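# Stand a side-lying gift box upright and open its lid

## Task

A closed gift box is resting on one of its side faces on the table. Turn it so it sits on its bottom face, then swing its lid open until the lid is roughly upright or tilted back past upright. Concealed magnets keep the lid's front flap closed, so it has to be pulled free.

## Robot and tools

Robot: two UR7e arms, left_arm and right_arm, each with a Robotiq 140 two-finger gripper and a wrist camera (cam_left_wrist, cam_right_wrist, both 672x504). Each finger has a hinge and can fold when pushed. A grip near the fingertips, in the outer quarter of the pads, squeezes as asked. A grip deeper toward the palm can wrap around a part and hold it loosely, too hard, or let go. A fingertip pushed straight into a surface folds easily unless the gripper is fully shut, so a move can continue past the surface with little sign of contact and spoil the next grip.

Frames. The scene frame has its origin at table-top height midway between the nominal arm bases, +z up, +x out over the table, and left_arm on the +y side. Measured bases: left_arm at (+0.068, +0.492, +0.035) m, right_arm at (-0.036, -0.470, +0.035) m, both turned only slightly about z. Each arm reports its hand pose, velocities and targets in its own base frame. Motion offsets are measured along the axes of that arm's current Hand target. Gripper axes: fingers point along +z, they open and close along y. end_effector_position is the point between closed pads; fingertips reach about 33 mm past it at small openings, about 9 mm when fully open.

Row layout (used by execute_actions and move): one flat list of 18 numbers covering both arms. First left_arm: dx, dy, dz, rx, ry, rz, gripper position, force_limit, speed; then the same nine for right_arm. The six pose numbers are an offset, not a pose: a displacement from the Hand target at the start of the action or move, on the Hand target's own axes, scaled so 1.0 equals 0.6 m of travel or 180 degrees; rx, ry, rz form one rotation vector. All numbers lie in [-1, 1]. Sending six zeros re-commands the current Hand target. Gripper numbers are absolute: position +1 is 140 mm open, pads touch near -0.8, -1 closes until blocked; force_limit from -1 (gentle, about 14 N) to +1 (about 58 N); speed from -1 (about 30 mm/s) to +1 (about 250 mm/s). A faster close grips harder. A zero in a gripper slot is a real command, so resend the previous values to leave a gripper alone.

execute_actions(actions, cameras): actions is a list of actions; each action is a list of up to 15 rows, one per 1/30 s step, lasting 0.5 s, with its last row held if short. Every row counts from the pose at the action's start, and a new action counts from the new Hand target, so repeating an offset keeps moving. An empty list returns status and images. cameras: list of names, ["all"] or [].

move(target, speed, blend, stop_force, zero, blocking, cameras): target is one 18-number row or a list of up to 15 rows, all offsets from the same starting Hand targets. speed is each path's top speed in m/s, 0.002 to 3.6 (default 0.25), one value or one per target. blend, in m, rounds corners in a list; 0 stops at each. stop_force, in N from 3 to 120, ends an arm's path when it feels that much push; omit it when pulling away from something the gripper presses on or when the gripper rotates. zero (default true) re-zeroes the force sensor first. blocking=false returns after about 0.5 s while the move runs; not allowed with stop_force. Paths are straight, do not avoid obstacles, and are capped at 10 s.

wait(seconds 0 to 10); stop() brakes a running move; zoom_image(camera, region=[x0,y0,x1,y1] in image pixels, at most 504 by 504); zero_wrist_force(arm); read_manual(section) gives licence text only; finished_scene(scene, 1 or 2) ends the scene for good.

Results: per arm, end_effector_position (m), quaternion and velocities in its base frame; Hand target, the last commanded pose after clipping, from which the next offsets count (the gripper may sit short of it; send the gap as an offset); Tool commands; Joint positions and torques; Wrist force and torque in the gripper frame, plus the peak since last shown; object_status: 0 moving, 2 stopped while closing (a grip), 3 reached target or pads met, 1 stopped while opening; position_measured in counts (3 open, 139 about 60 mm, 230 pads meet). A move adds a move: line such as done, off_target, held, moving or fault; limits=paced means clipping, limits=held means withheld steps. MOTOR HOT warns of overheating.

Cautions: the controller clips orientation to within 32 degrees of the current one per step. A net outside force around 150 N or a joint torque over its limit (wrist joints 26 N m) stops that arm for 10 s; the arms are stiff, so aim barely past contacts and go slowly. Do not let the arms or grippers press on each other; the clearance check may not prevent it. Keep paths away from an arm's own base. Don't drop the box, slam it, or push it off the table, which fails the task. The box must stay open with the robot released before finishing.

Each tool is called after "Emit:" in YAML: its name, and indented under it one key for each argument.

## Session

Emit:
execute_actions:
  actions: []

Scene clock: 0.00 s.
left_arm: end_effector_position=(+0.7871, -0.0728, +0.0780) position_measured=3 object_status=3 end_effector_quat_wxyz=(+0.131, +0.916, -0.298, +0.233) | right_arm: end_effector_position=(+0.6000, -0.0956, +0.2243) position_measured=3 object_status=3 end_effector_quat_wxyz=(+0.648, -0.640, -0.099, -0.401)
Joint positions: left_arm=[-0.131 -0.96 1.518 -2.56 -1.907 3.565] | right_arm=[-0.887 -0.809 1.35 -0.204 -0.511 0.568]
Joint velocities: within noise
Joint torques (N m): no reading
Wrist force (N): no reading
Wrist torque (N m): no reading
Wrist force, peak (N): no reading
Hand target: left_arm +0.7871, -0.0728, +0.0780; +0.131, +0.916, -0.298, +0.233 | right_arm +0.6000, -0.0956, +0.2243; +0.648, -0.640, -0.099, -0.401
Tool commands: left_gripper/position=+1.0 left_gripper/force_limit=+1.0 left_gripper/speed=+1.0 right_gripper/position=+1.0 right_gripper/force_limit=+1.0 right_gripper/speed=+1.0

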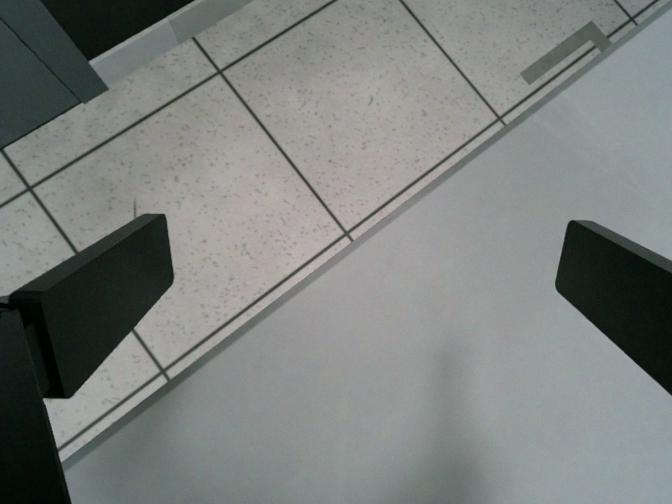

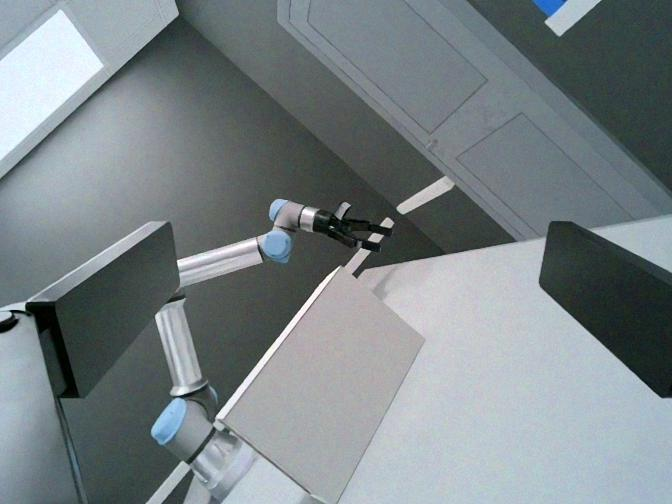

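Emit:
move:
  target: [-0.008,0.445,-0.578,-0.177,0.095,-0.065,1,1,1,0,0,0,0,0,0,1,1,1]
  speed: 0.5
  cameras: ["all"]

Scene clock: 19.47 s.
left_arm: end_effector_position=(+0.5007, -0.1496, +0.3998) position_measured=3 object_status=3 end_effector_quat_wxyz=(+0.441, +0.827, -0.234, +0.260) | right_arm: end_effector_position=(+0.6000, -0.0956, +0.2243) position_measured=3 object_status=3 end_effector_quat_wxyz=(+0.648, -0.640, -0.099, -0.401)
Joint positions: left_arm=[-0.043 -1.676 1.893 -2.287 -2.568 3.376] | right_arm=[-0.887 -0.809 1.35 -0.204 -0.511 0.568]
Joint torques (N m): left_arm=[-9.67 -28.29 -35.58 -2.8 -3.5 -0.77] | right_arm=[0.53 -45.2 -15.76 1.86 -0.9 0.09]
Wrist force (N): left_arm=[0.4 0.2 1.2] | right_arm=[0.2 0.0 -0.1]
Wrist torque (N m): left_arm=[-0.25 0.01 -0.17] | right_arm=[-0.01 -0.03 0.00]
Wrist force, peak (N): left_arm=[0.1 -1.9 3.1] | right_arm=[0.3 0.1 0.3]
Hand target: left_arm +0.5007, -0.1497, +0.3999; +0.441, +0.827, -0.234, +0.260 | right_arm +0.6000, -0.0956, +0.2243; +0.648, -0.640, -0.099, -0.401
Off the commanded pose: left_arm 0.000 m, 0 deg | right_arm 0.000 m, 0 deg.
move: done

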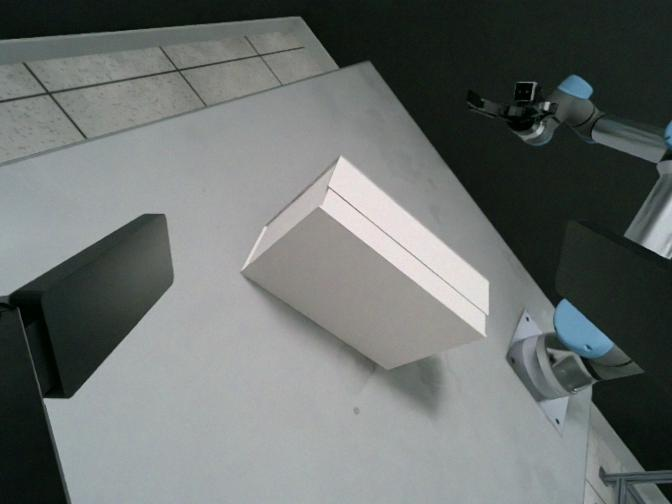

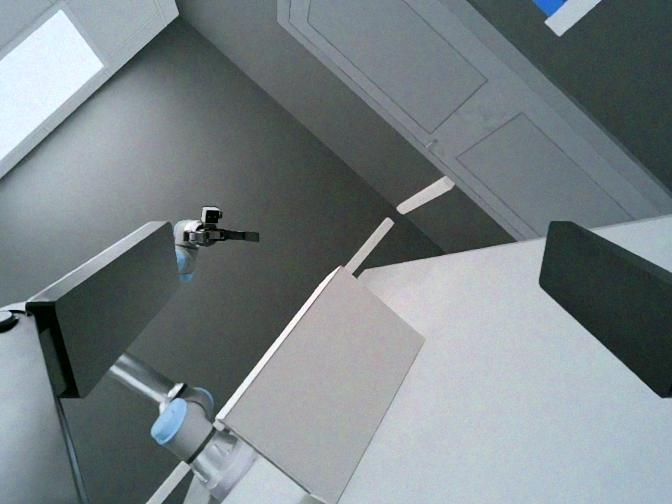

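Emit:
zoom_image:
  camera: "cam_left_wrist"
  region: [220, 130, 520, 390]

Emit:
zoom_image:
  camera: "cam_right_wrist"
  region: [190, 250, 450, 504]

Scaled by 1.680.

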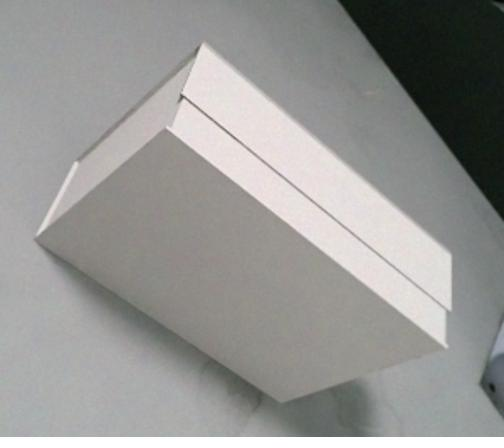

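Scaled by 1.938.

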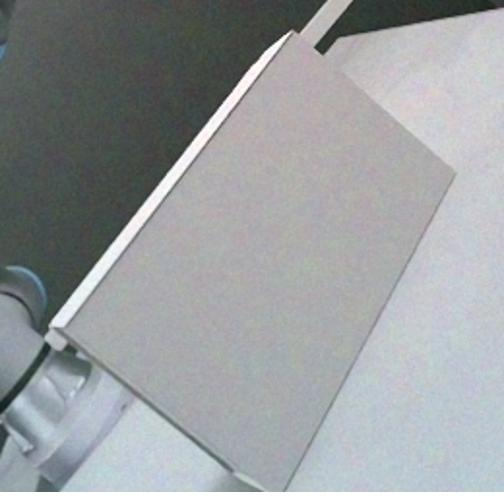

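Emit:
move:
  target: [-0.335,0.461,0.665,-0.139,-0.390,0.622,0.11,-1,-1,0,0,0,0,0,0,1,1,1]
  speed: 0.5
  cameras: ["all"]

Emit:
zoom_image:
  camera: "cam_left_wrist"
  region: [180, 0, 520, 260]

Scene clock: 72.17 s.
left_arm: end_effector_position=(+0.2674, -0.5959, +0.2498) position_measured=115 object_status=3 end_effector_quat_wxyz=(+0.000, -0.189, +0.982, -0.001) | right_arm: end_effector_position=(+0.6000, -0.0956, +0.2243) position_measured=3 object_status=3 end_effector_quat_wxyz=(+0.648, -0.640, -0.099, -0.401)
Joint positions: left_arm=[-1.354 -1.218 1.219 -1.574 -1.571 4.548] | right_arm=[-0.887 -0.809 1.35 -0.204 -0.511 0.568]
Joint torques (N m): left_arm=[-4.62 -39.72 -30.14 -3 0.82 1.33] | right_arm=[1.38 -45.45 -16.76 1.91 -0.66 0.18]
Wrist force (N): left_arm=[-1.1 -1.1 -0.4] | right_arm=[0.1 0.1 -0.1]
Wrist torque (N m): left_arm=[-0.14 0.05 -0.06] | right_arm=[0.03 -0.03 0.00]
Wrist force, peak (N): left_arm=[0.8 -2.8 0.4] | right_arm=[0.3 0.2 0.3]
Hand target: left_arm +0.2673, -0.5959, +0.2498; +0.000, -0.189, +0.982, -0.001 | right_arm +0.6000, -0.0956, +0.2243; +0.648, -0.640, -0.099, -0.401
Off the commanded pose: left_arm 0.000 m, 0 deg | right_arm 0.000 m, 0 deg.
move: done

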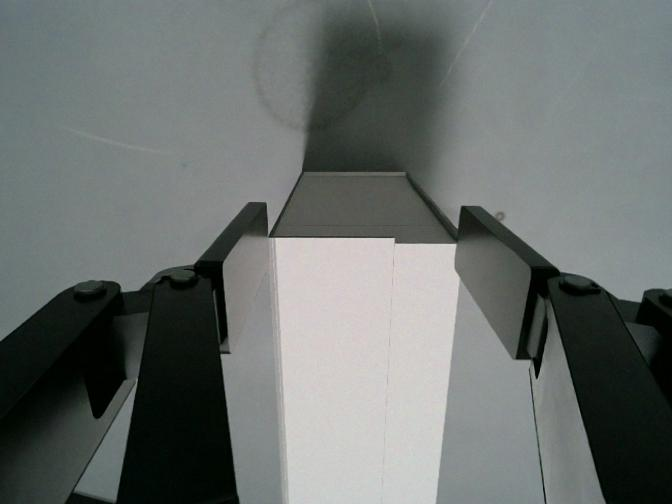

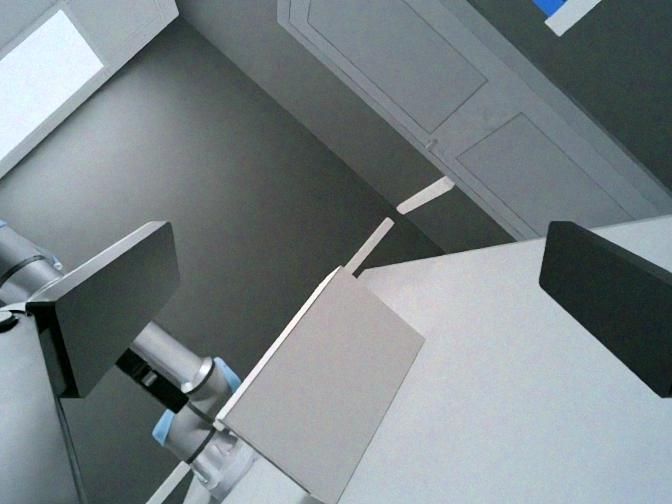

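Scaled by 1.482.

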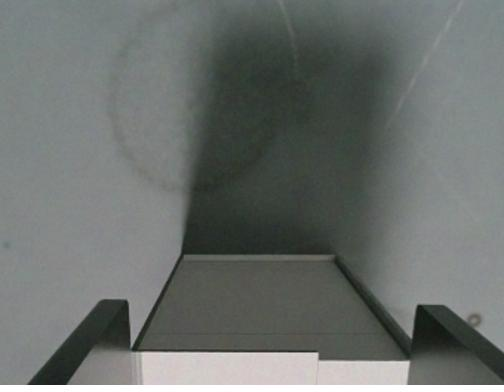

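Emit:
move:
  target: [-0.0175,0.0107,0.04,0,0,0,0.03,-1,-1,0,0,0,0,0,0,1,1,1]
  speed: 0.15
  cameras: ["cam_left_wrist"]

Emit:
zoom_image:
  camera: "cam_left_wrist"
  region: [180, 100, 520, 360]

Scene clock: 87.57 s.
left_arm: end_effector_position=(+0.2748, -0.5860, +0.2259) position_measured=126 object_status=3 end_effector_quat_wxyz=(+0.000, -0.189, +0.982, -0.001) | right_arm: end_effector_position=(+0.6000, -0.0956, +0.2243) position_measured=3 object_status=3 end_effector_quat_wxyz=(+0.648, -0.640, -0.099, -0.401)
Joint positions: left_arm=[-1.34 -1.23 1.297 -1.639 -1.571 4.563] | right_arm=[-0.887 -0.809 1.35 -0.204 -0.511 0.568]
Joint torques (N m): left_arm=[-9.86 -36.48 -35.08 -0.8 0.27 -1.49] | right_arm=[1.39 -45.42 -15.72 1.91 -0.75 0.36]
Wrist force (N): left_arm=[-1.2 -1.3 -0.2] | right_arm=[0.1 0.1 0.2]
Wrist torque (N m): left_arm=[-0.20 0.07 -0.12] | right_arm=[0.02 -0.01 0.00]
Wrist force, peak (N): left_arm=[-1.7 -1.2 0.1] | right_arm=[0.1 0.0 0.4]
Hand target: left_arm +0.2747, -0.5861, +0.2258; +0.000, -0.189, +0.982, -0.001 | right_arm +0.6000, -0.0956, +0.2243; +0.648, -0.640, -0.099, -0.401
Off the commanded pose: left_arm 0.000 m, 0 deg | right_arm 0.000 m, 0 deg.
move: done
Images, in order (width x height): cam_left_wrist 672x504.

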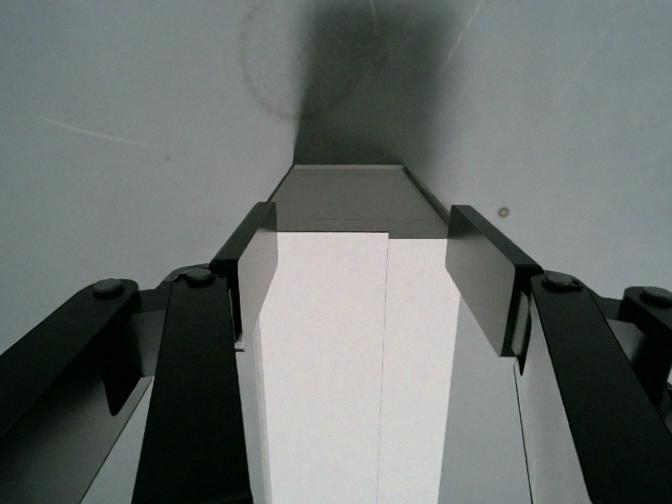

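Scaled by 1.482.

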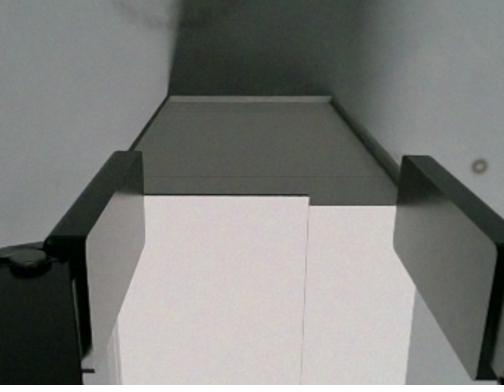

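Emit:
move:
  target: [0.001,0,0.1247,0,0,0,0.03,-1,-1,0,0,0,0,0,0,1,1,1]
  speed: 0.06
  stop_force: 6
  cameras: ["cam_left_wrist"]

Emit:
zoom_image:
  camera: "cam_left_wrist"
  region: [180, 100, 520, 360]

Scene clock: 99.20 s.
left_arm: end_effector_position=(+0.2745, -0.5862, +0.1996) position_measured=126 object_status=3 end_effector_quat_wxyz=(+0.000, -0.189, +0.982, -0.001) | right_arm: end_effector_position=(+0.6000, -0.0956, +0.2243) position_measured=3 object_status=3 end_effector_quat_wxyz=(+0.648, -0.640, -0.099, -0.401)
Joint positions: left_arm=[-1.34 -1.224 1.356 -1.704 -1.571 4.562] | right_arm=[-0.887 -0.809 1.35 -0.204 -0.511 0.568]
Joint torques (N m): left_arm=[3.53 -35.53 -12.79 -3.93 -0.52 1.41] | right_arm=[1.26 -45.14 -15.71 1.86 -0.72 0.32]
Wrist force (N): left_arm=[-1.3 -0.9 -4.5] | right_arm=[0.2 0.0 0.2]
Wrist torque (N m): left_arm=[-0.07 0.02 -0.12] | right_arm=[0.00 -0.04 0.00]
Wrist force, peak (N): left_arm=[-1.0 -2.3 -5.5] | right_arm=[0.4 0.1 0.2]
Hand target: left_arm +0.2745, -0.5862, +0.1995; +0.000, -0.189, +0.982, -0.001 (not the last commanded pose) | right_arm +0.6000, -0.0956, +0.2243; +0.648, -0.640, -0.099, -0.401
Off the commanded pose: left_arm 0.049 m, 0 deg | right_arm 0.000 m, 0 deg.
move: contact (left_arm)
Images, in order (width x height): cam_left_wrist 672x504.

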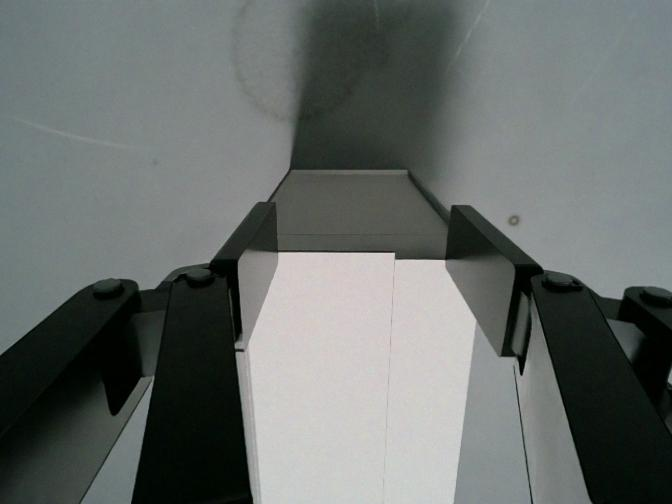

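Scaled by 1.482.

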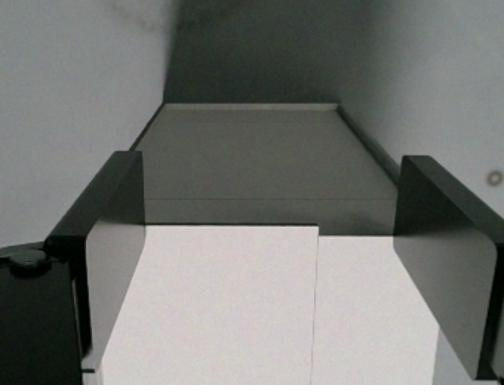

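Emit:
move:
  target:
    - [0.0167,0,-0.015,0,0,0,0.03,-1,-1,0,0,0,0,0,0,1,1,1]
    - [0.0167,0,0.081,0,0,0,0.03,-1,-1,0,0,0,0,0,0,1,1,1]
  speed: 0.06

Emit:
move:
  target: [-0.02,0,0,0,0,0,0.03,-1,-1,0,0,0,0,0,0,1,1,1]
  speed: 0.015
  stop_force: 3
  cameras: ["cam_left_wrist"]

Emit:
zoom_image:
  camera: "cam_left_wrist"
  region: [180, 150, 520, 410]

Scene clock: 109.10 s.
left_arm: end_effector_position=(+0.2652, -0.5900, +0.1509) position_measured=126 object_status=3 end_effector_quat_wxyz=(+0.000, -0.189, +0.982, -0.001) | right_arm: end_effector_position=(+0.6000, -0.0956, +0.2243) position_measured=3 object_status=3 end_effector_quat_wxyz=(+0.648, -0.640, -0.099, -0.401)
Joint positions: left_arm=[-1.356 -1.203 1.453 -1.822 -1.571 4.547] | right_arm=[-0.887 -0.809 1.35 -0.204 -0.511 0.568]
Joint torques (N m): left_arm=[12.5 -52.05 -36.07 -0.88 1.2 1.15] | right_arm=[1.25 -45.54 -16.62 1.95 -0.77 0.48]
Wrist force (N): left_arm=[-1.0 -1.1 -0.3] | right_arm=[0.0 0.1 0.1]
Wrist torque (N m): left_arm=[-0.15 0.03 -0.08] | right_arm=[0.03 -0.01 0.00]
Wrist force, peak (N): left_arm=[-1.2 -1.3 -5.1] | right_arm=[0.4 0.1 0.2]
Hand target: left_arm +0.2652, -0.5900, +0.1509; +0.000, -0.189, +0.982, -0.001 | right_arm +0.6000, -0.0956, +0.2243; +0.648, -0.640, -0.099, -0.401
Off the commanded pose: left_arm 0.000 m, 0 deg | right_arm 0.000 m, 0 deg.
move: done

Scene clock: 111.07 s.
left_arm: end_effector_position=(+0.2764, -0.5856, +0.1509) position_measured=126 object_status=3 end_effector_quat_wxyz=(+0.000, -0.189, +0.982, -0.001) | right_arm: end_effector_position=(+0.6000, -0.0956, +0.2243) position_measured=3 object_status=3 end_effector_quat_wxyz=(+0.648, -0.640, -0.099, -0.401)
Joint positions: left_arm=[-1.337 -1.201 1.451 -1.822 -1.571 4.565] | right_arm=[-0.887 -0.809 1.35 -0.204 -0.511 0.568]
Joint torques (N m): left_arm=[-12.95 -44.15 -25.84 -1.37 -0.81 -1.34] | right_arm=[1.23 -44.95 -15.52 2.01 -0.72 0.56]
Wrist force (N): left_arm=[-0.7 -1.3 -0.8] | right_arm=[0.1 0.0 0.3]
Wrist torque (N m): left_arm=[-0.16 0.04 -0.13] | right_arm=[0.00 -0.01 0.00]
Wrist force, peak (N): left_arm=[0.2 -1.6 -1.3] | right_arm=[0.3 0.2 0.2]
Hand target: left_arm +0.2764, -0.5855, +0.1509; +0.000, -0.189, +0.982, -0.001 | right_arm +0.6000, -0.0956, +0.2243; +0.648, -0.640, -0.099, -0.401
Off the commanded pose: left_arm 0.000 m, 0 deg | right_arm 0.000 m, 0 deg.
move: done
Images, in order (width x height): cam_left_wrist 672x504.

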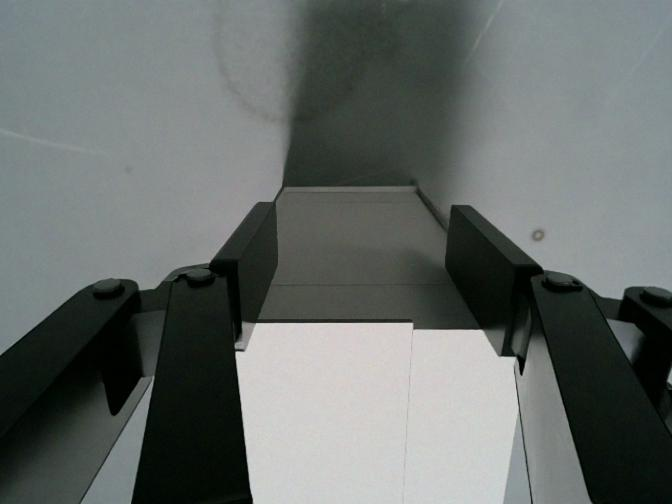

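Scaled by 1.482.

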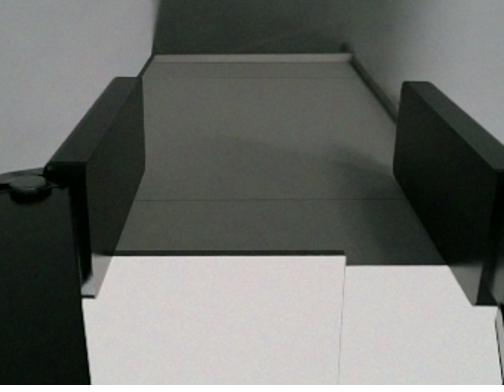

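Emit:
move:
  target: [-0.018,0,0,0,0,0,0.03,-1,-1,0,0,0,0,0,0,1,1,1]
  speed: 0.01
  stop_force: 3
  cameras: ["cam_left_wrist"]

Emit:
zoom_image:
  camera: "cam_left_wrist"
  region: [180, 150, 520, 410]

Scene clock: 120.57 s.
left_arm: end_effector_position=(+0.2864, -0.5815, +0.1509) position_measured=126 object_status=3 end_effector_quat_wxyz=(+0.000, -0.189, +0.982, -0.001) | right_arm: end_effector_position=(+0.6000, -0.0956, +0.2243) position_measured=3 object_status=3 end_effector_quat_wxyz=(+0.648, -0.640, -0.099, -0.401)
Joint positions: left_arm=[-1.32 -1.2 1.449 -1.821 -1.571 4.582] | right_arm=[-0.887 -0.809 1.35 -0.204 -0.511 0.568]
Joint torques (N m): left_arm=[-10.73 -44.27 -28.25 -1.33 -0.87 -1.35] | right_arm=[0.62 -45.51 -16.39 2.01 -0.7 0.61]
Wrist force (N): left_arm=[0.2 -1.4 -0.7] | right_arm=[0.2 0.0 0.2]
Wrist torque (N m): left_arm=[-0.18 -0.04 -0.10] | right_arm=[0.00 -0.04 -0.01]
Wrist force, peak (N): left_arm=[-0.5 -1.7 -0.9] | right_arm=[0.3 0.0 0.3]
Hand target: left_arm +0.2864, -0.5815, +0.1509; +0.000, -0.189, +0.982, -0.001 | right_arm +0.6000, -0.0956, +0.2243; +0.648, -0.640, -0.099, -0.401
Off the commanded pose: left_arm 0.000 m, 0 deg | right_arm 0.000 m, 0 deg.
move: done
Images, in order (width x height): cam_left_wrist 672x504.

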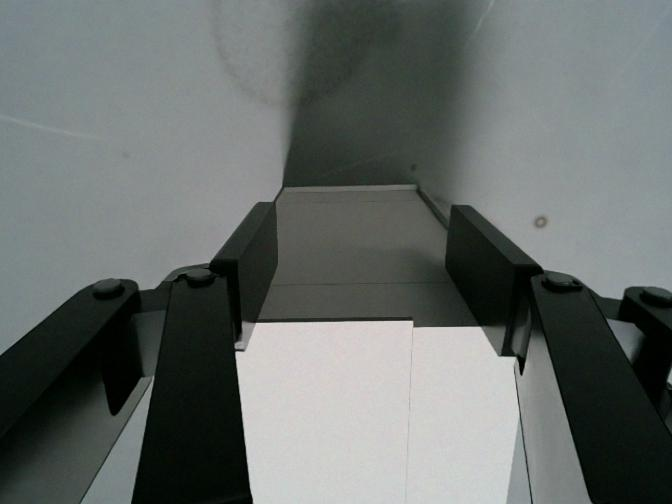

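Scaled by 1.482.

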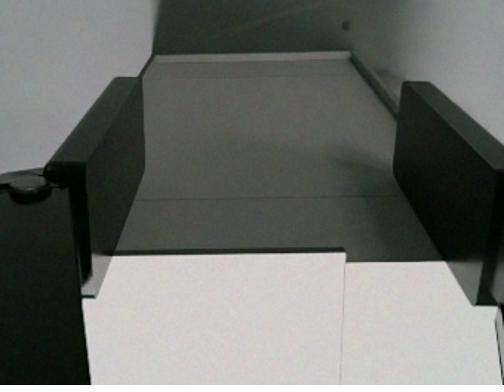

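Emit:
move:
  target: [0.0008,0,0,0,0,0,1,-1,-1,0,0,0,0,0,0,1,1,1]
  speed: 0.05
  cameras: ["all"]

Scene clock: 126.67 s.
left_arm: end_effector_position=(+0.2859, -0.5817, +0.1509) position_measured=3 object_status=0 end_effector_quat_wxyz=(+0.000, -0.189, +0.982, -0.001) | right_arm: end_effector_position=(+0.6000, -0.0956, +0.2243) position_measured=3 object_status=3 end_effector_quat_wxyz=(+0.648, -0.640, -0.099, -0.401)
Joint positions: left_arm=[-1.321 -1.2 1.449 -1.821 -1.571 4.581] | right_arm=[-0.887 -0.809 1.35 -0.204 -0.511 0.568]
Joint torques (N m): left_arm=[-5.06 -51.22 -15.71 -3.83 -0.3 0.99] | right_arm=[1.42 -45.62 -16.13 1.94 -0.8 0.67]
Wrist force (N): left_arm=[-1.4 -1.2 -0.2] | right_arm=[0.0 -0.1 0.2]
Wrist torque (N m): left_arm=[-0.19 0.13 -0.09] | right_arm=[-0.02 0.00 0.00]
Wrist force, peak (N): left_arm=[-1.1 -1.9 -0.2] | right_arm=[0.4 0.1 0.2]
Hand target: left_arm +0.2859, -0.5817, +0.1509; +0.000, -0.189, +0.982, -0.001 | right_arm +0.6000, -0.0956, +0.2243; +0.648, -0.640, -0.099, -0.401
Off the commanded pose: left_arm 0.000 m, 0 deg | right_arm 0.000 m, 0 deg.
move: done

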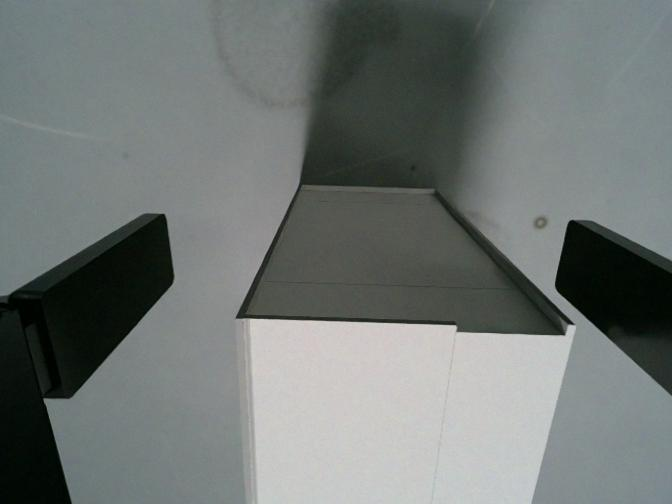

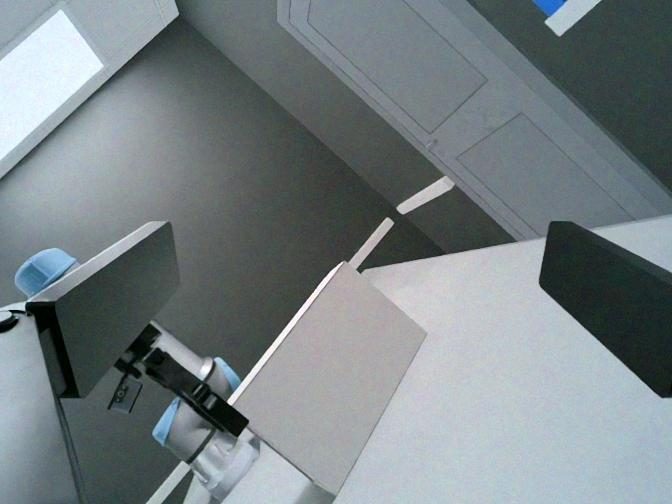

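Emit:
move:
  target:
    - [0.025,0,0,0,0,0,1,-1,-1,0,0,0,0,0,0,1,1,1]
    - [0.025,0.023,0,0,0,0.0078,0.03,-1,-1,0,0,0,0,0,0,1,1,1]
  speed: 0.1

Emit:
move:
  target: [-0.04,0,0,0,0,0,0.03,-1,-1,0,0,0,0,0,0,1,1,1]
  speed: 0.012
  stop_force: 3
  cameras: ["cam_left_wrist"]

Emit:
zoom_image:
  camera: "cam_left_wrist"
  region: [180, 150, 520, 410]

Scene clock: 141.50 s.
left_arm: end_effector_position=(+0.2669, -0.5745, +0.1509) position_measured=126 object_status=0 end_effector_quat_wxyz=(+0.000, -0.177, +0.984, -0.001) | right_arm: end_effector_position=(+0.6000, -0.0956, +0.2243) position_measured=3 object_status=3 end_effector_quat_wxyz=(+0.648, -0.640, -0.099, -0.401)
Joint positions: left_arm=[-1.348 -1.234 1.497 -1.835 -1.571 4.579] | right_arm=[-0.887 -0.809 1.35 -0.204 -0.511 0.568]
Joint torques (N m): left_arm=[14.35 -49.97 -14.33 -1.06 0.98 1.79] | right_arm=[0.67 -45.02 -16.49 1.93 -0.72 0.75]
Wrist force (N): left_arm=[-0.9 -1.1 -0.2] | right_arm=[0.3 0.2 0.1]
Wrist torque (N m): left_arm=[-0.17 0.00 -0.07] | right_arm=[0.04 -0.05 0.00]
Wrist force, peak (N): left_arm=[-0.9 -2.8 -0.2] | right_arm=[0.4 0.0 0.3]
Hand target: left_arm +0.2669, -0.5745, +0.1509; +0.000, -0.177, +0.984, -0.001 | right_arm +0.6000, -0.0956, +0.2243; +0.648, -0.640, -0.099, -0.401
Off the commanded pose: left_arm 0.000 m, 0 deg | right_arm 0.000 m, 0 deg.
move: done

Scene clock: 144.60 s.
left_arm: end_effector_position=(+0.2894, -0.5661, +0.1509) position_measured=126 object_status=3 end_effector_quat_wxyz=(+0.000, -0.177, +0.984, -0.001) | right_arm: end_effector_position=(+0.6000, -0.0956, +0.2243) position_measured=3 object_status=3 end_effector_quat_wxyz=(+0.648, -0.640, -0.099, -0.401)
Joint positions: left_arm=[-1.309 -1.229 1.489 -1.832 -1.571 4.617] | right_arm=[-0.887 -0.809 1.35 -0.204 -0.511 0.568]
Joint torques (N m): left_arm=[-11.55 -47.65 -21.53 -1.7 -0.94 -1.31] | right_arm=[0.78 -45.66 -17.12 1.93 -0.75 0.8]
Wrist force (N): left_arm=[-0.2 -1.6 -0.3] | right_arm=[0.1 0.2 0.2]
Wrist torque (N m): left_arm=[-0.23 0.02 -0.10] | right_arm=[0.03 -0.02 0.00]
Wrist force, peak (N): left_arm=[0.4 -1.8 -0.4] | right_arm=[0.3 0.0 0.3]
Hand target: left_arm +0.2894, -0.5661, +0.1509; +0.000, -0.177, +0.984, -0.001 | right_arm +0.6000, -0.0956, +0.2243; +0.648, -0.640, -0.099, -0.401
Off the commanded pose: left_arm 0.000 m, 0 deg | right_arm 0.000 m, 0 deg.
move: done
Images, in order (width x height): cam_left_wrist 672x504.

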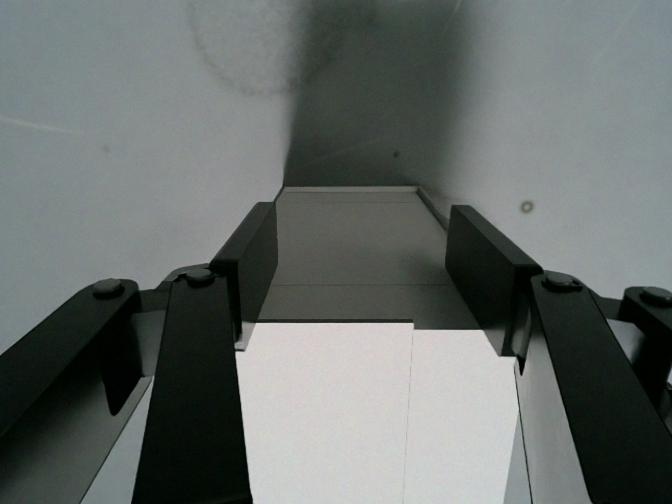

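Scaled by 1.482.

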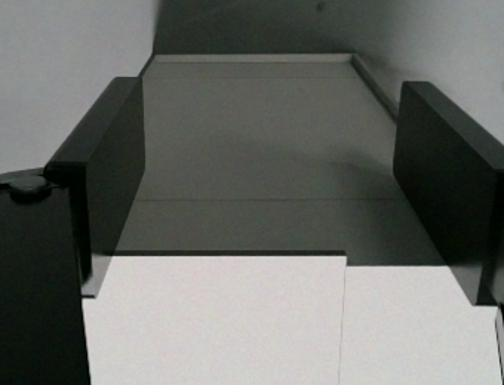

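Emit:
move:
  target: [-0.001,0,0,0,0,0,0.4,-1,-1,0,0,0,0,0,0,1,1,1]
  speed: 0.02
  cameras: ["cam_left_wrist"]

Emit:
zoom_image:
  camera: "cam_left_wrist"
  region: [180, 150, 560, 440]

Scene clock: 156.40 s.
left_arm: end_effector_position=(+0.2899, -0.5659, +0.1509) position_measured=78 object_status=0 end_effector_quat_wxyz=(+0.000, -0.177, +0.984, -0.001) | right_arm: end_effector_position=(+0.6000, -0.0956, +0.2243) position_measured=3 object_status=3 end_effector_quat_wxyz=(+0.648, -0.640, -0.099, -0.401)
Joint positions: left_arm=[-1.308 -1.229 1.489 -1.832 -1.571 4.618] | right_arm=[-0.887 -0.809 1.35 -0.204 -0.511 0.568]
Joint torques (N m): left_arm=[13.46 -37.14 -36.08 -0.67 -0.68 0.57] | right_arm=[1.15 -45.55 -16.69 1.94 -0.76 0.81]
Wrist force (N): left_arm=[-0.4 -1.6 0.0] | right_arm=[0.2 0.1 0.0]
Wrist torque (N m): left_arm=[-0.20 -0.03 -0.14] | right_arm=[0.01 -0.03 0.00]
Wrist force, peak (N): left_arm=[-0.6 -1.9 0.2] | right_arm=[0.4 0.2 0.2]
Hand target: left_arm +0.2899, -0.5659, +0.1509; +0.000, -0.177, +0.984, -0.001 | right_arm +0.6000, -0.0956, +0.2243; +0.648, -0.640, -0.099, -0.401
Off the commanded pose: left_arm 0.000 m, 0 deg | right_arm 0.000 m, 0 deg.
move: done
Images, in order (width x height): cam_left_wrist 672x504.

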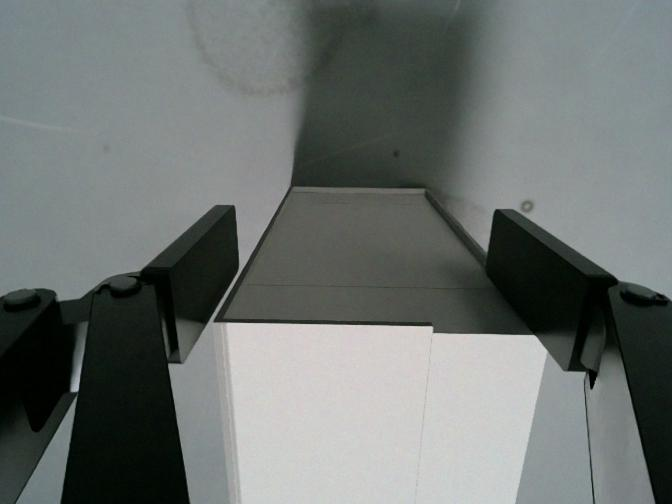

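Scaled by 1.326.

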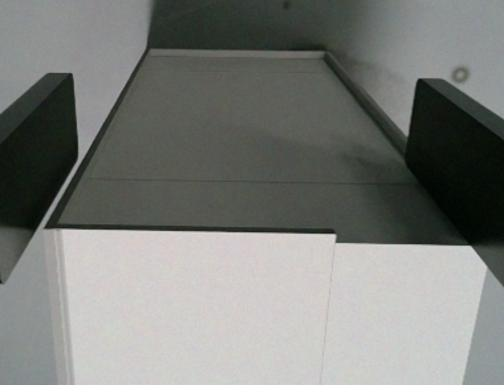

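Emit:
move:
  target:
    - [0.06,0,-0.02,0,0,0,0.4,-1,-1,0,0,0,0,0,0,1,1,1]
    - [0.05,0.01,-0.0075,0,-0.1667,0.0055,0.03,-1,-1,0,0,0,0,0,0,1,1,1]
  speed: 0.12

Emit:
move:
  target: [-0.05,0,0.0289,0,0,0,0.03,-1,-1,0,0,0,0,0,0,1,1,1]
  speed: 0.02
  stop_force: 3
  cameras: ["cam_left_wrist"]

Emit:
zoom_image:
  camera: "cam_left_wrist"
  region: [180, 100, 560, 390]

Scene clock: 181.00 s.
left_arm: end_effector_position=(+0.2597, -0.5707, +0.1554) position_measured=126 object_status=0 end_effector_quat_wxyz=(+0.255, -0.163, +0.952, +0.045) | right_arm: end_effector_position=(+0.6000, -0.0956, +0.2243) position_measured=3 object_status=3 end_effector_quat_wxyz=(+0.648, -0.640, -0.099, -0.401)
Joint positions: left_arm=[-1.603 -1.217 1.517 -1.661 -1.088 4.29] | right_arm=[-0.887 -0.809 1.35 -0.204 -0.511 0.568]
Joint torques (N m): left_arm=[12.9 -50.28 -35.95 -1.36 2.27 -1.04] | right_arm=[0.65 -45.05 -16.39 1.95 -0.72 1.04]
Wrist force (N): left_arm=[-1.8 -2.2 0.1] | right_arm=[0.1 0.0 0.2]
Wrist torque (N m): left_arm=[-0.40 0.11 -0.23] | right_arm=[0.00 -0.03 -0.01]
Wrist force, peak (N): left_arm=[-2.1 -2.6 -0.2] | right_arm=[0.4 0.1 0.2]
Hand target: left_arm +0.2597, -0.5707, +0.1554; +0.255, -0.163, +0.952, +0.045 | right_arm +0.6000, -0.0956, +0.2243; +0.648, -0.640, -0.099, -0.401
Off the commanded pose: left_arm 0.000 m, 0 deg | right_arm 0.000 m, 0 deg.
move: done

Scene clock: 183.90 s.
left_arm: end_effector_position=(+0.2924, -0.5592, +0.1554) position_measured=126 object_status=3 end_effector_quat_wxyz=(+0.255, -0.163, +0.952, +0.045) | right_arm: end_effector_position=(+0.6000, -0.0956, +0.2243) position_measured=3 object_status=3 end_effector_quat_wxyz=(+0.648, -0.640, -0.099, -0.401)
Joint positions: left_arm=[-1.55 -1.227 1.537 -1.699 -1.077 4.348] | right_arm=[-0.887 -0.809 1.35 -0.204 -0.511 0.568]
Joint torques (N m): left_arm=[-12.83 -35.69 -35.71 -0.33 0.98 -1.11] | right_arm=[1.12 -45.29 -16.69 1.88 -0.67 1.06]
Wrist force (N): left_arm=[-1.8 -2.8 -0.5] | right_arm=[0.0 0.1 0.2]
Wrist torque (N m): left_arm=[-0.53 0.08 -0.22] | right_arm=[0.02 0.00 -0.01]
Wrist force, peak (N): left_arm=[-2.0 -2.8 -0.4] | right_arm=[0.3 0.1 0.2]
Hand target: left_arm +0.2924, -0.5592, +0.1554; +0.255, -0.163, +0.952, +0.045 | right_arm +0.6000, -0.0956, +0.2243; +0.648, -0.640, -0.099, -0.401
Off the commanded pose: left_arm 0.000 m, 0 deg | right_arm 0.000 m, 0 deg.
move: done
Images, in order (width x height): cam_left_wrist 672x504.

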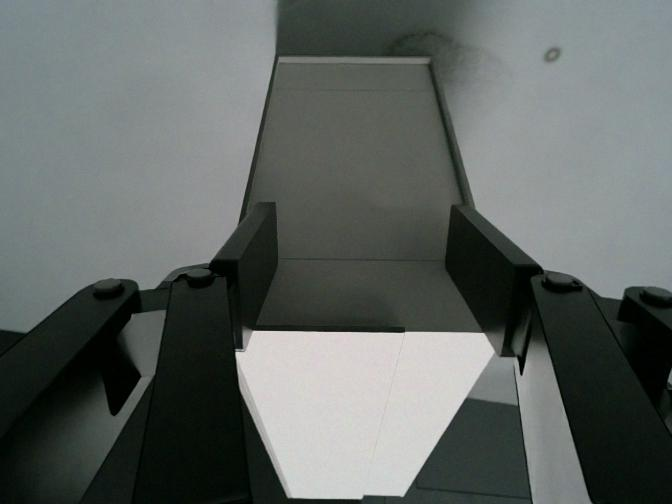

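Scaled by 1.326.

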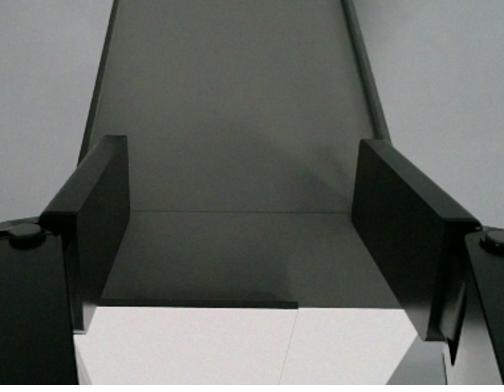

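Emit:
move:
  target: [0,0,0,0,0,0,0.4,-1,-1,0,0,0,0,0,0,1,1,1]
  cameras: ["all"]

Emit:
zoom_image:
  camera: "cam_left_wrist"
  region: [150, 100, 580, 400]

Scene clock: 190.50 s.
left_arm: end_effector_position=(+0.2924, -0.5592, +0.1554) position_measured=78 object_status=0 end_effector_quat_wxyz=(+0.255, -0.163, +0.952, +0.045) | right_arm: end_effector_position=(+0.6000, -0.0956, +0.2243) position_measured=3 object_status=3 end_effector_quat_wxyz=(+0.648, -0.640, -0.099, -0.401)
Joint positions: left_arm=[-1.55 -1.227 1.537 -1.699 -1.077 4.348] | right_arm=[-0.887 -0.809 1.35 -0.204 -0.511 0.568]
Joint torques (N m): left_arm=[-11.72 -43.05 -34.17 -1.74 1.01 -1.2] | right_arm=[0.83 -44.74 -16.48 2.03 -0.75 1.19]
Wrist force (N): left_arm=[-1.7 -3.2 0.3] | right_arm=[0.3 0.1 0.3]
Wrist torque (N m): left_arm=[-0.48 0.08 -0.22] | right_arm=[0.03 -0.06 0.00]
Wrist force, peak (N): left_arm=[-0.4 -2.7 2.6] | right_arm=[0.3 0.1 0.3]
Hand target: left_arm +0.2924, -0.5592, +0.1554; +0.255, -0.163, +0.952, +0.045 | right_arm +0.6000, -0.0956, +0.2243; +0.648, -0.640, -0.099, -0.401
Off the commanded pose: left_arm 0.000 m, 0 deg | right_arm 0.000 m, 0 deg.
move: done

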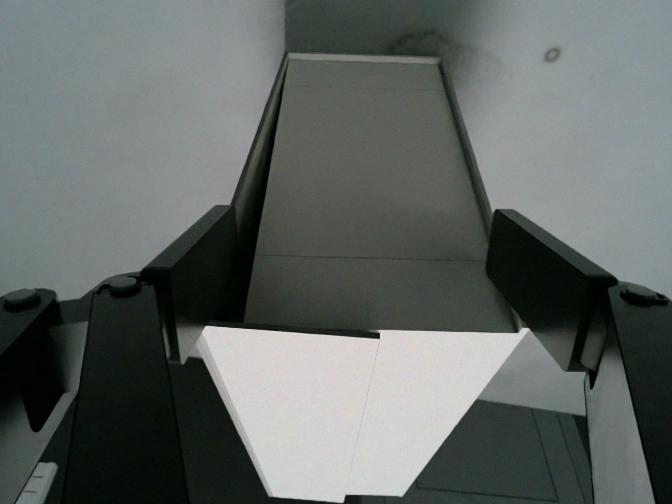

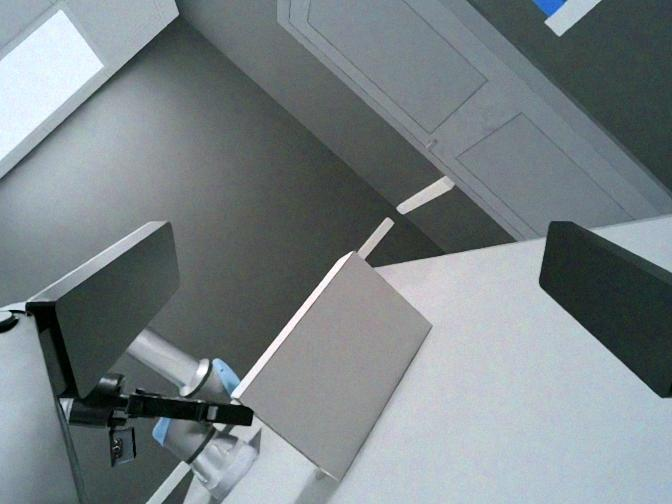

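Scaled by 1.172.

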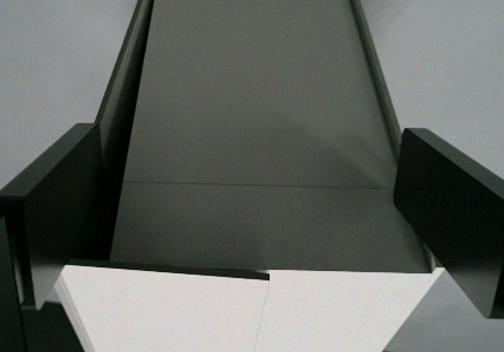

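Emit:
move:
  target: [0,0,0,0,0,0,1,-1,-1,0,0,0,0,0,0,1,1,1]
  cameras: ["all"]

Scene clock: 193.57 s.
left_arm: end_effector_position=(+0.2924, -0.5592, +0.1554) position_measured=3 object_status=0 end_effector_quat_wxyz=(+0.255, -0.163, +0.952, +0.045) | right_arm: end_effector_position=(+0.6000, -0.0956, +0.2243) position_measured=3 object_status=3 end_effector_quat_wxyz=(+0.648, -0.640, -0.099, -0.401)
Joint positions: left_arm=[-1.55 -1.227 1.537 -1.699 -1.077 4.348] | right_arm=[-0.887 -0.809 1.35 -0.204 -0.511 0.568]
Joint torques (N m): left_arm=[-9.02 -49.16 -30.74 -3.51 1.2 -1.19] | right_arm=[0.47 -45.72 -17.33 1.97 -0.82 1.12]
Wrist force (N): left_arm=[-1.6 -2.6 -0.1] | right_arm=[0.2 0.1 0.3]
Wrist torque (N m): left_arm=[-0.50 0.02 -0.22] | right_arm=[0.02 -0.04 -0.01]
Wrist force, peak (N): left_arm=[-2.0 -3.2 -0.1] | right_arm=[0.3 0.3 0.0]
Hand target: left_arm +0.2924, -0.5592, +0.1554; +0.255, -0.163, +0.952, +0.045 | right_arm +0.6000, -0.0956, +0.2243; +0.648, -0.640, -0.099, -0.401
Off the commanded pose: left_arm 0.000 m, 0 deg | right_arm 0.000 m, 0 deg.
move: done

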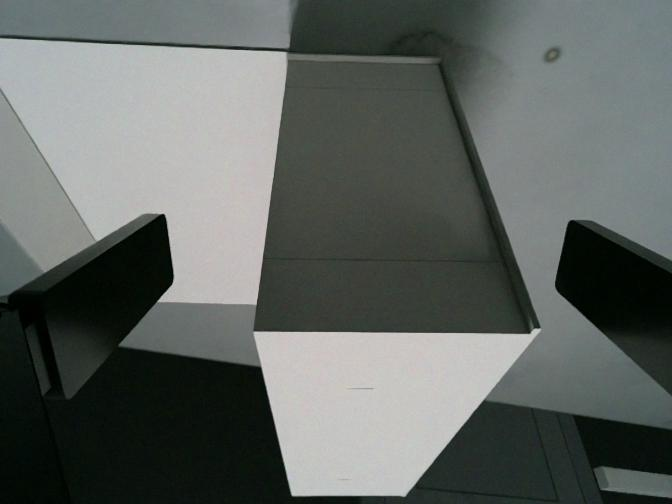

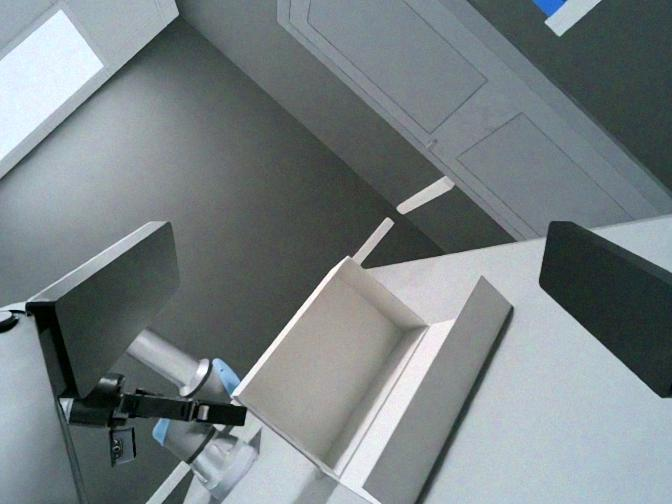

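Emit:
move:
  target:
    - [-0.075,0,-0.13,0,0,0,1,-1,-1,0,0,0,0,0,0,1,1,1]
    - [-0.321,0.0145,0.046,0,0.1667,0.0073,1,-1,-1,0,0,0,0,0,0,1,1,1]
  speed: 0.3
  blend: [0.02,0]
  cameras: ["all"]

Scene clock: 232.83 s.
left_arm: end_effector_position=(+0.4598, -0.4910, +0.2278) position_measured=3 object_status=3 end_effector_quat_wxyz=(-0.001, -0.158, +0.987, +0.004) | right_arm: end_effector_position=(+0.6000, -0.0956, +0.2243) position_measured=3 object_status=3 end_effector_quat_wxyz=(+0.648, -0.640, -0.099, -0.401)
Joint positions: left_arm=[-1.019 -1.159 1.19 -1.593 -1.569 4.947] | right_arm=[-0.887 -0.809 1.35 -0.204 -0.511 0.568]
Joint torques (N m): left_arm=[13.01 -40.54 -34.76 -2.62 -1.54 1.85] | right_arm=[1.27 -45.29 -17.69 1.93 -0.72 1.36]
Wrist force (N): left_arm=[-1.0 -1.1 -0.7] | right_arm=[0.1 0.1 0.0]
Wrist torque (N m): left_arm=[-0.15 0.06 -0.07] | right_arm=[0.02 -0.03 -0.01]
Wrist force, peak (N): left_arm=[-0.4 -2.8 -4.4] | right_arm=[0.3 0.1 0.3]
Hand target: left_arm +0.4599, -0.4910, +0.2278; -0.001, -0.158, +0.987, +0.004 | right_arm +0.6000, -0.0956, +0.2243; +0.648, -0.640, -0.099, -0.401
Off the commanded pose: left_arm 0.000 m, 0 deg | right_arm 0.000 m, 0 deg.
move: done

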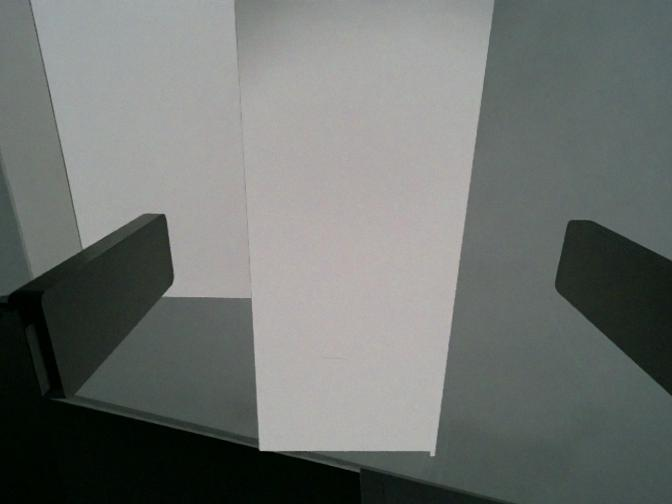

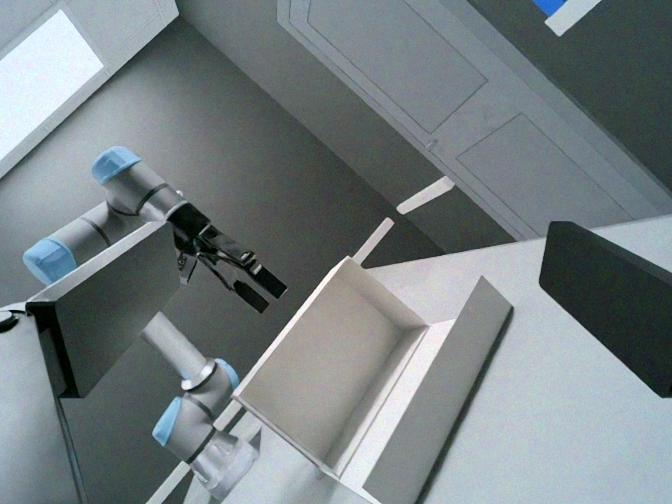

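Emit:
move:
  target:
    - [0.0267,0.002,0.0967,0,0,0.007,1,-1,-1,0,0,0,0,0,0,1,1,1]
    - [0.0267,0.002,0.0967,0,0,0.007,-1,-1,-1,0,0,0,0,0,0,1,1,1]
  speed: 0.2
  cameras: ["all"]

Scene clock: 242.27 s.
left_arm: end_effector_position=(+0.4441, -0.4944, +0.1698) position_measured=72 object_status=0 end_effector_quat_wxyz=(-0.001, -0.147, +0.989, +0.004) | right_arm: end_effector_position=(+0.6000, -0.0956, +0.2243) position_measured=3 object_status=3 end_effector_quat_wxyz=(+0.648, -0.640, -0.099, -0.401)
Joint positions: left_arm=[-1.042 -1.164 1.346 -1.744 -1.569 4.946] | right_arm=[-0.887 -0.809 1.35 -0.204 -0.511 0.568]
Joint torques (N m): left_arm=[13.71 -48.53 -14.29 -2.39 0.62 1.41] | right_arm=[1.12 -45.4 -17.39 1.93 -0.73 1.44]
Wrist force (N): left_arm=[-0.4 -2.3 -5.0] | right_arm=[0.2 0.0 0.2]
Wrist torque (N m): left_arm=[-0.32 -0.03 -0.16] | right_arm=[0.00 -0.04 0.00]
Wrist force, peak (N): left_arm=[-0.7 -2.4 -5.1] | right_arm=[0.3 0.2 0.3]
Hand target: left_arm +0.4441, -0.4944, +0.1698; -0.001, -0.147, +0.989, +0.004 | right_arm +0.6000, -0.0956, +0.2243; +0.648, -0.640, -0.099, -0.401
Off the commanded pose: left_arm 0.000 m, 0 deg | right_arm 0.000 m, 0 deg.
move: done

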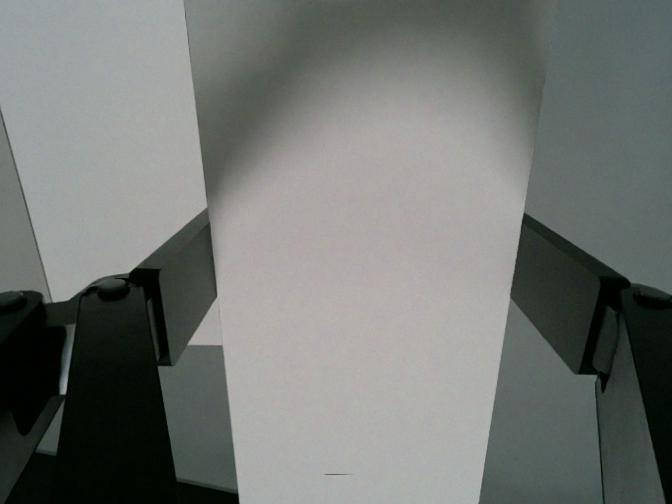

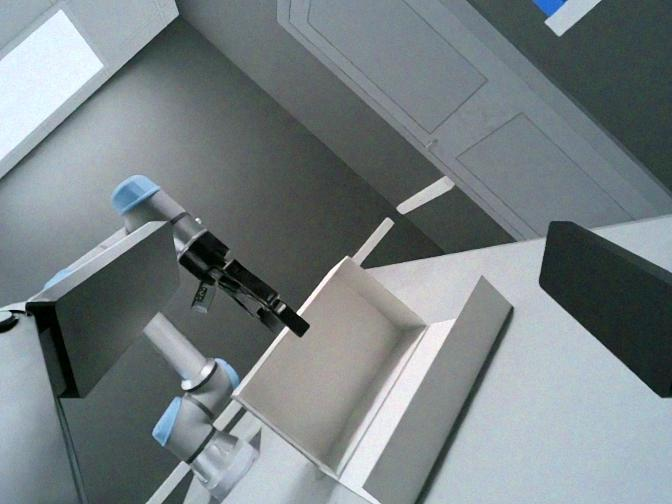

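Emit:
move:
  target:
    - [0,0,-0.0133,0,0,0,-1,-1,-1,0,0,0,0,0,0,1,1,1]
    - [0,0.072,-0.019,0.1111,0,0,-1,-1,-1,0,0,0,0,0,0,1,1,1]
    - [0,0.14,0.0143,0.2222,0,0,-1,-1,-1,0,0,0,0,0,0,1,1,1]
    - [0,0.2058,0.0858,0.3333,0,0,-1,-1,-1,0,0,0,0,0,0,1,1,1]
    - [0,0.2447,0.1367,0.3889,0,0,-1,-1,-1,0,0,0,0,0,0,1,1,1]
  speed: [0.1,0.15,0.15,0.15,0.12]
  blend: [0.003,0.01,0.01,0.01,0]
  cameras: ["all"]

Scene clock: 254.47 s.
left_arm: end_effector_position=(+0.4011, -0.3532, +0.0891) position_measured=72 object_status=2 end_effector_quat_wxyz=(+0.084, -0.121, +0.813, -0.564) end_effector_velocity=(-0.001, +0.000, +0.001) end_effector_angular_velocity=(-0.003, -0.003, -0.001) | right_arm: end_effector_position=(+0.6000, -0.0956, +0.2243) position_measured=3 object_status=3 end_effector_quat_wxyz=(+0.648, -0.640, -0.099, -0.401)
Joint positions: left_arm=[-0.654 -0.916 2.498 -4.292 -2.147 4.957] | right_arm=[-0.887 -0.809 1.35 -0.204 -0.511 0.568]
Joint velocities: left_arm=[-0.001 0.003 0 -0.007 -0.001 0] | right_arm=[within noise]
Joint torques (N m): left_arm=[-11.51 -29.25 5.5 -6.44 -1.03 1.26] | right_arm=[0.79 -45.36 -17.38 2.02 -0.76 1.43]
Wrist force (N): left_arm=[-1.2 4.0 0.7] | right_arm=[0.0 0.0 0.0]
Wrist torque (N m): left_arm=[-0.33 0.33 0.31] | right_arm=[0.01 0.00 0.00]
Wrist force, peak (N): left_arm=[-0.8 -0.4 7.8] | right_arm=[0.2 0.2 0.4]
Hand target: left_arm +0.4010, -0.3533, +0.0891; +0.084, -0.121, +0.813, -0.564 | right_arm +0.6000, -0.0956, +0.2243; +0.648, -0.640, -0.099, -0.401
Off the commanded pose: left_arm 0.000 m, 0 deg | right_arm 0.000 m, 0 deg.
move: done

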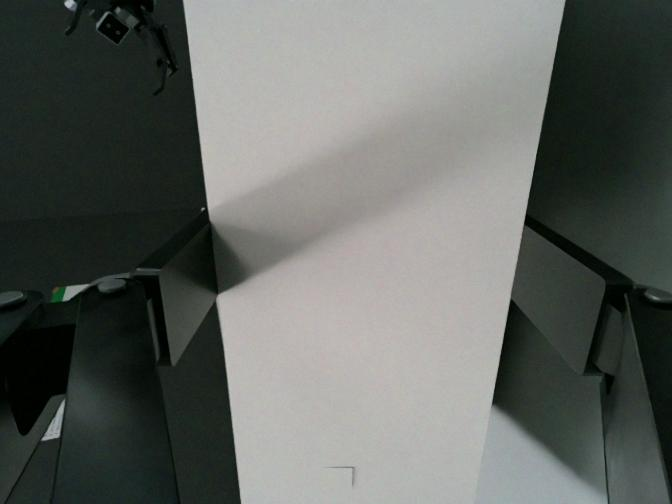

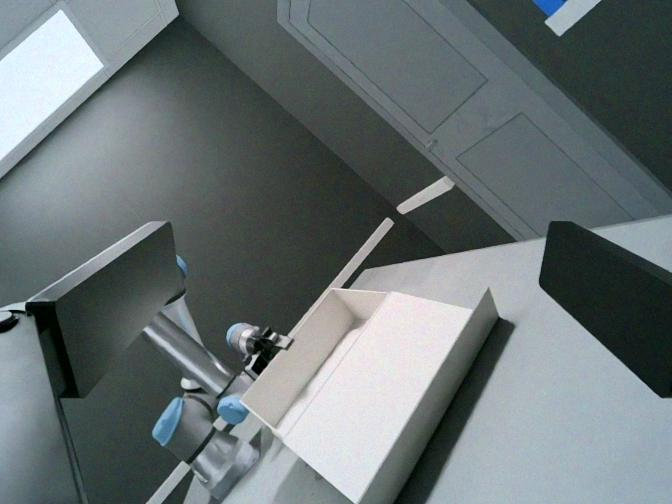

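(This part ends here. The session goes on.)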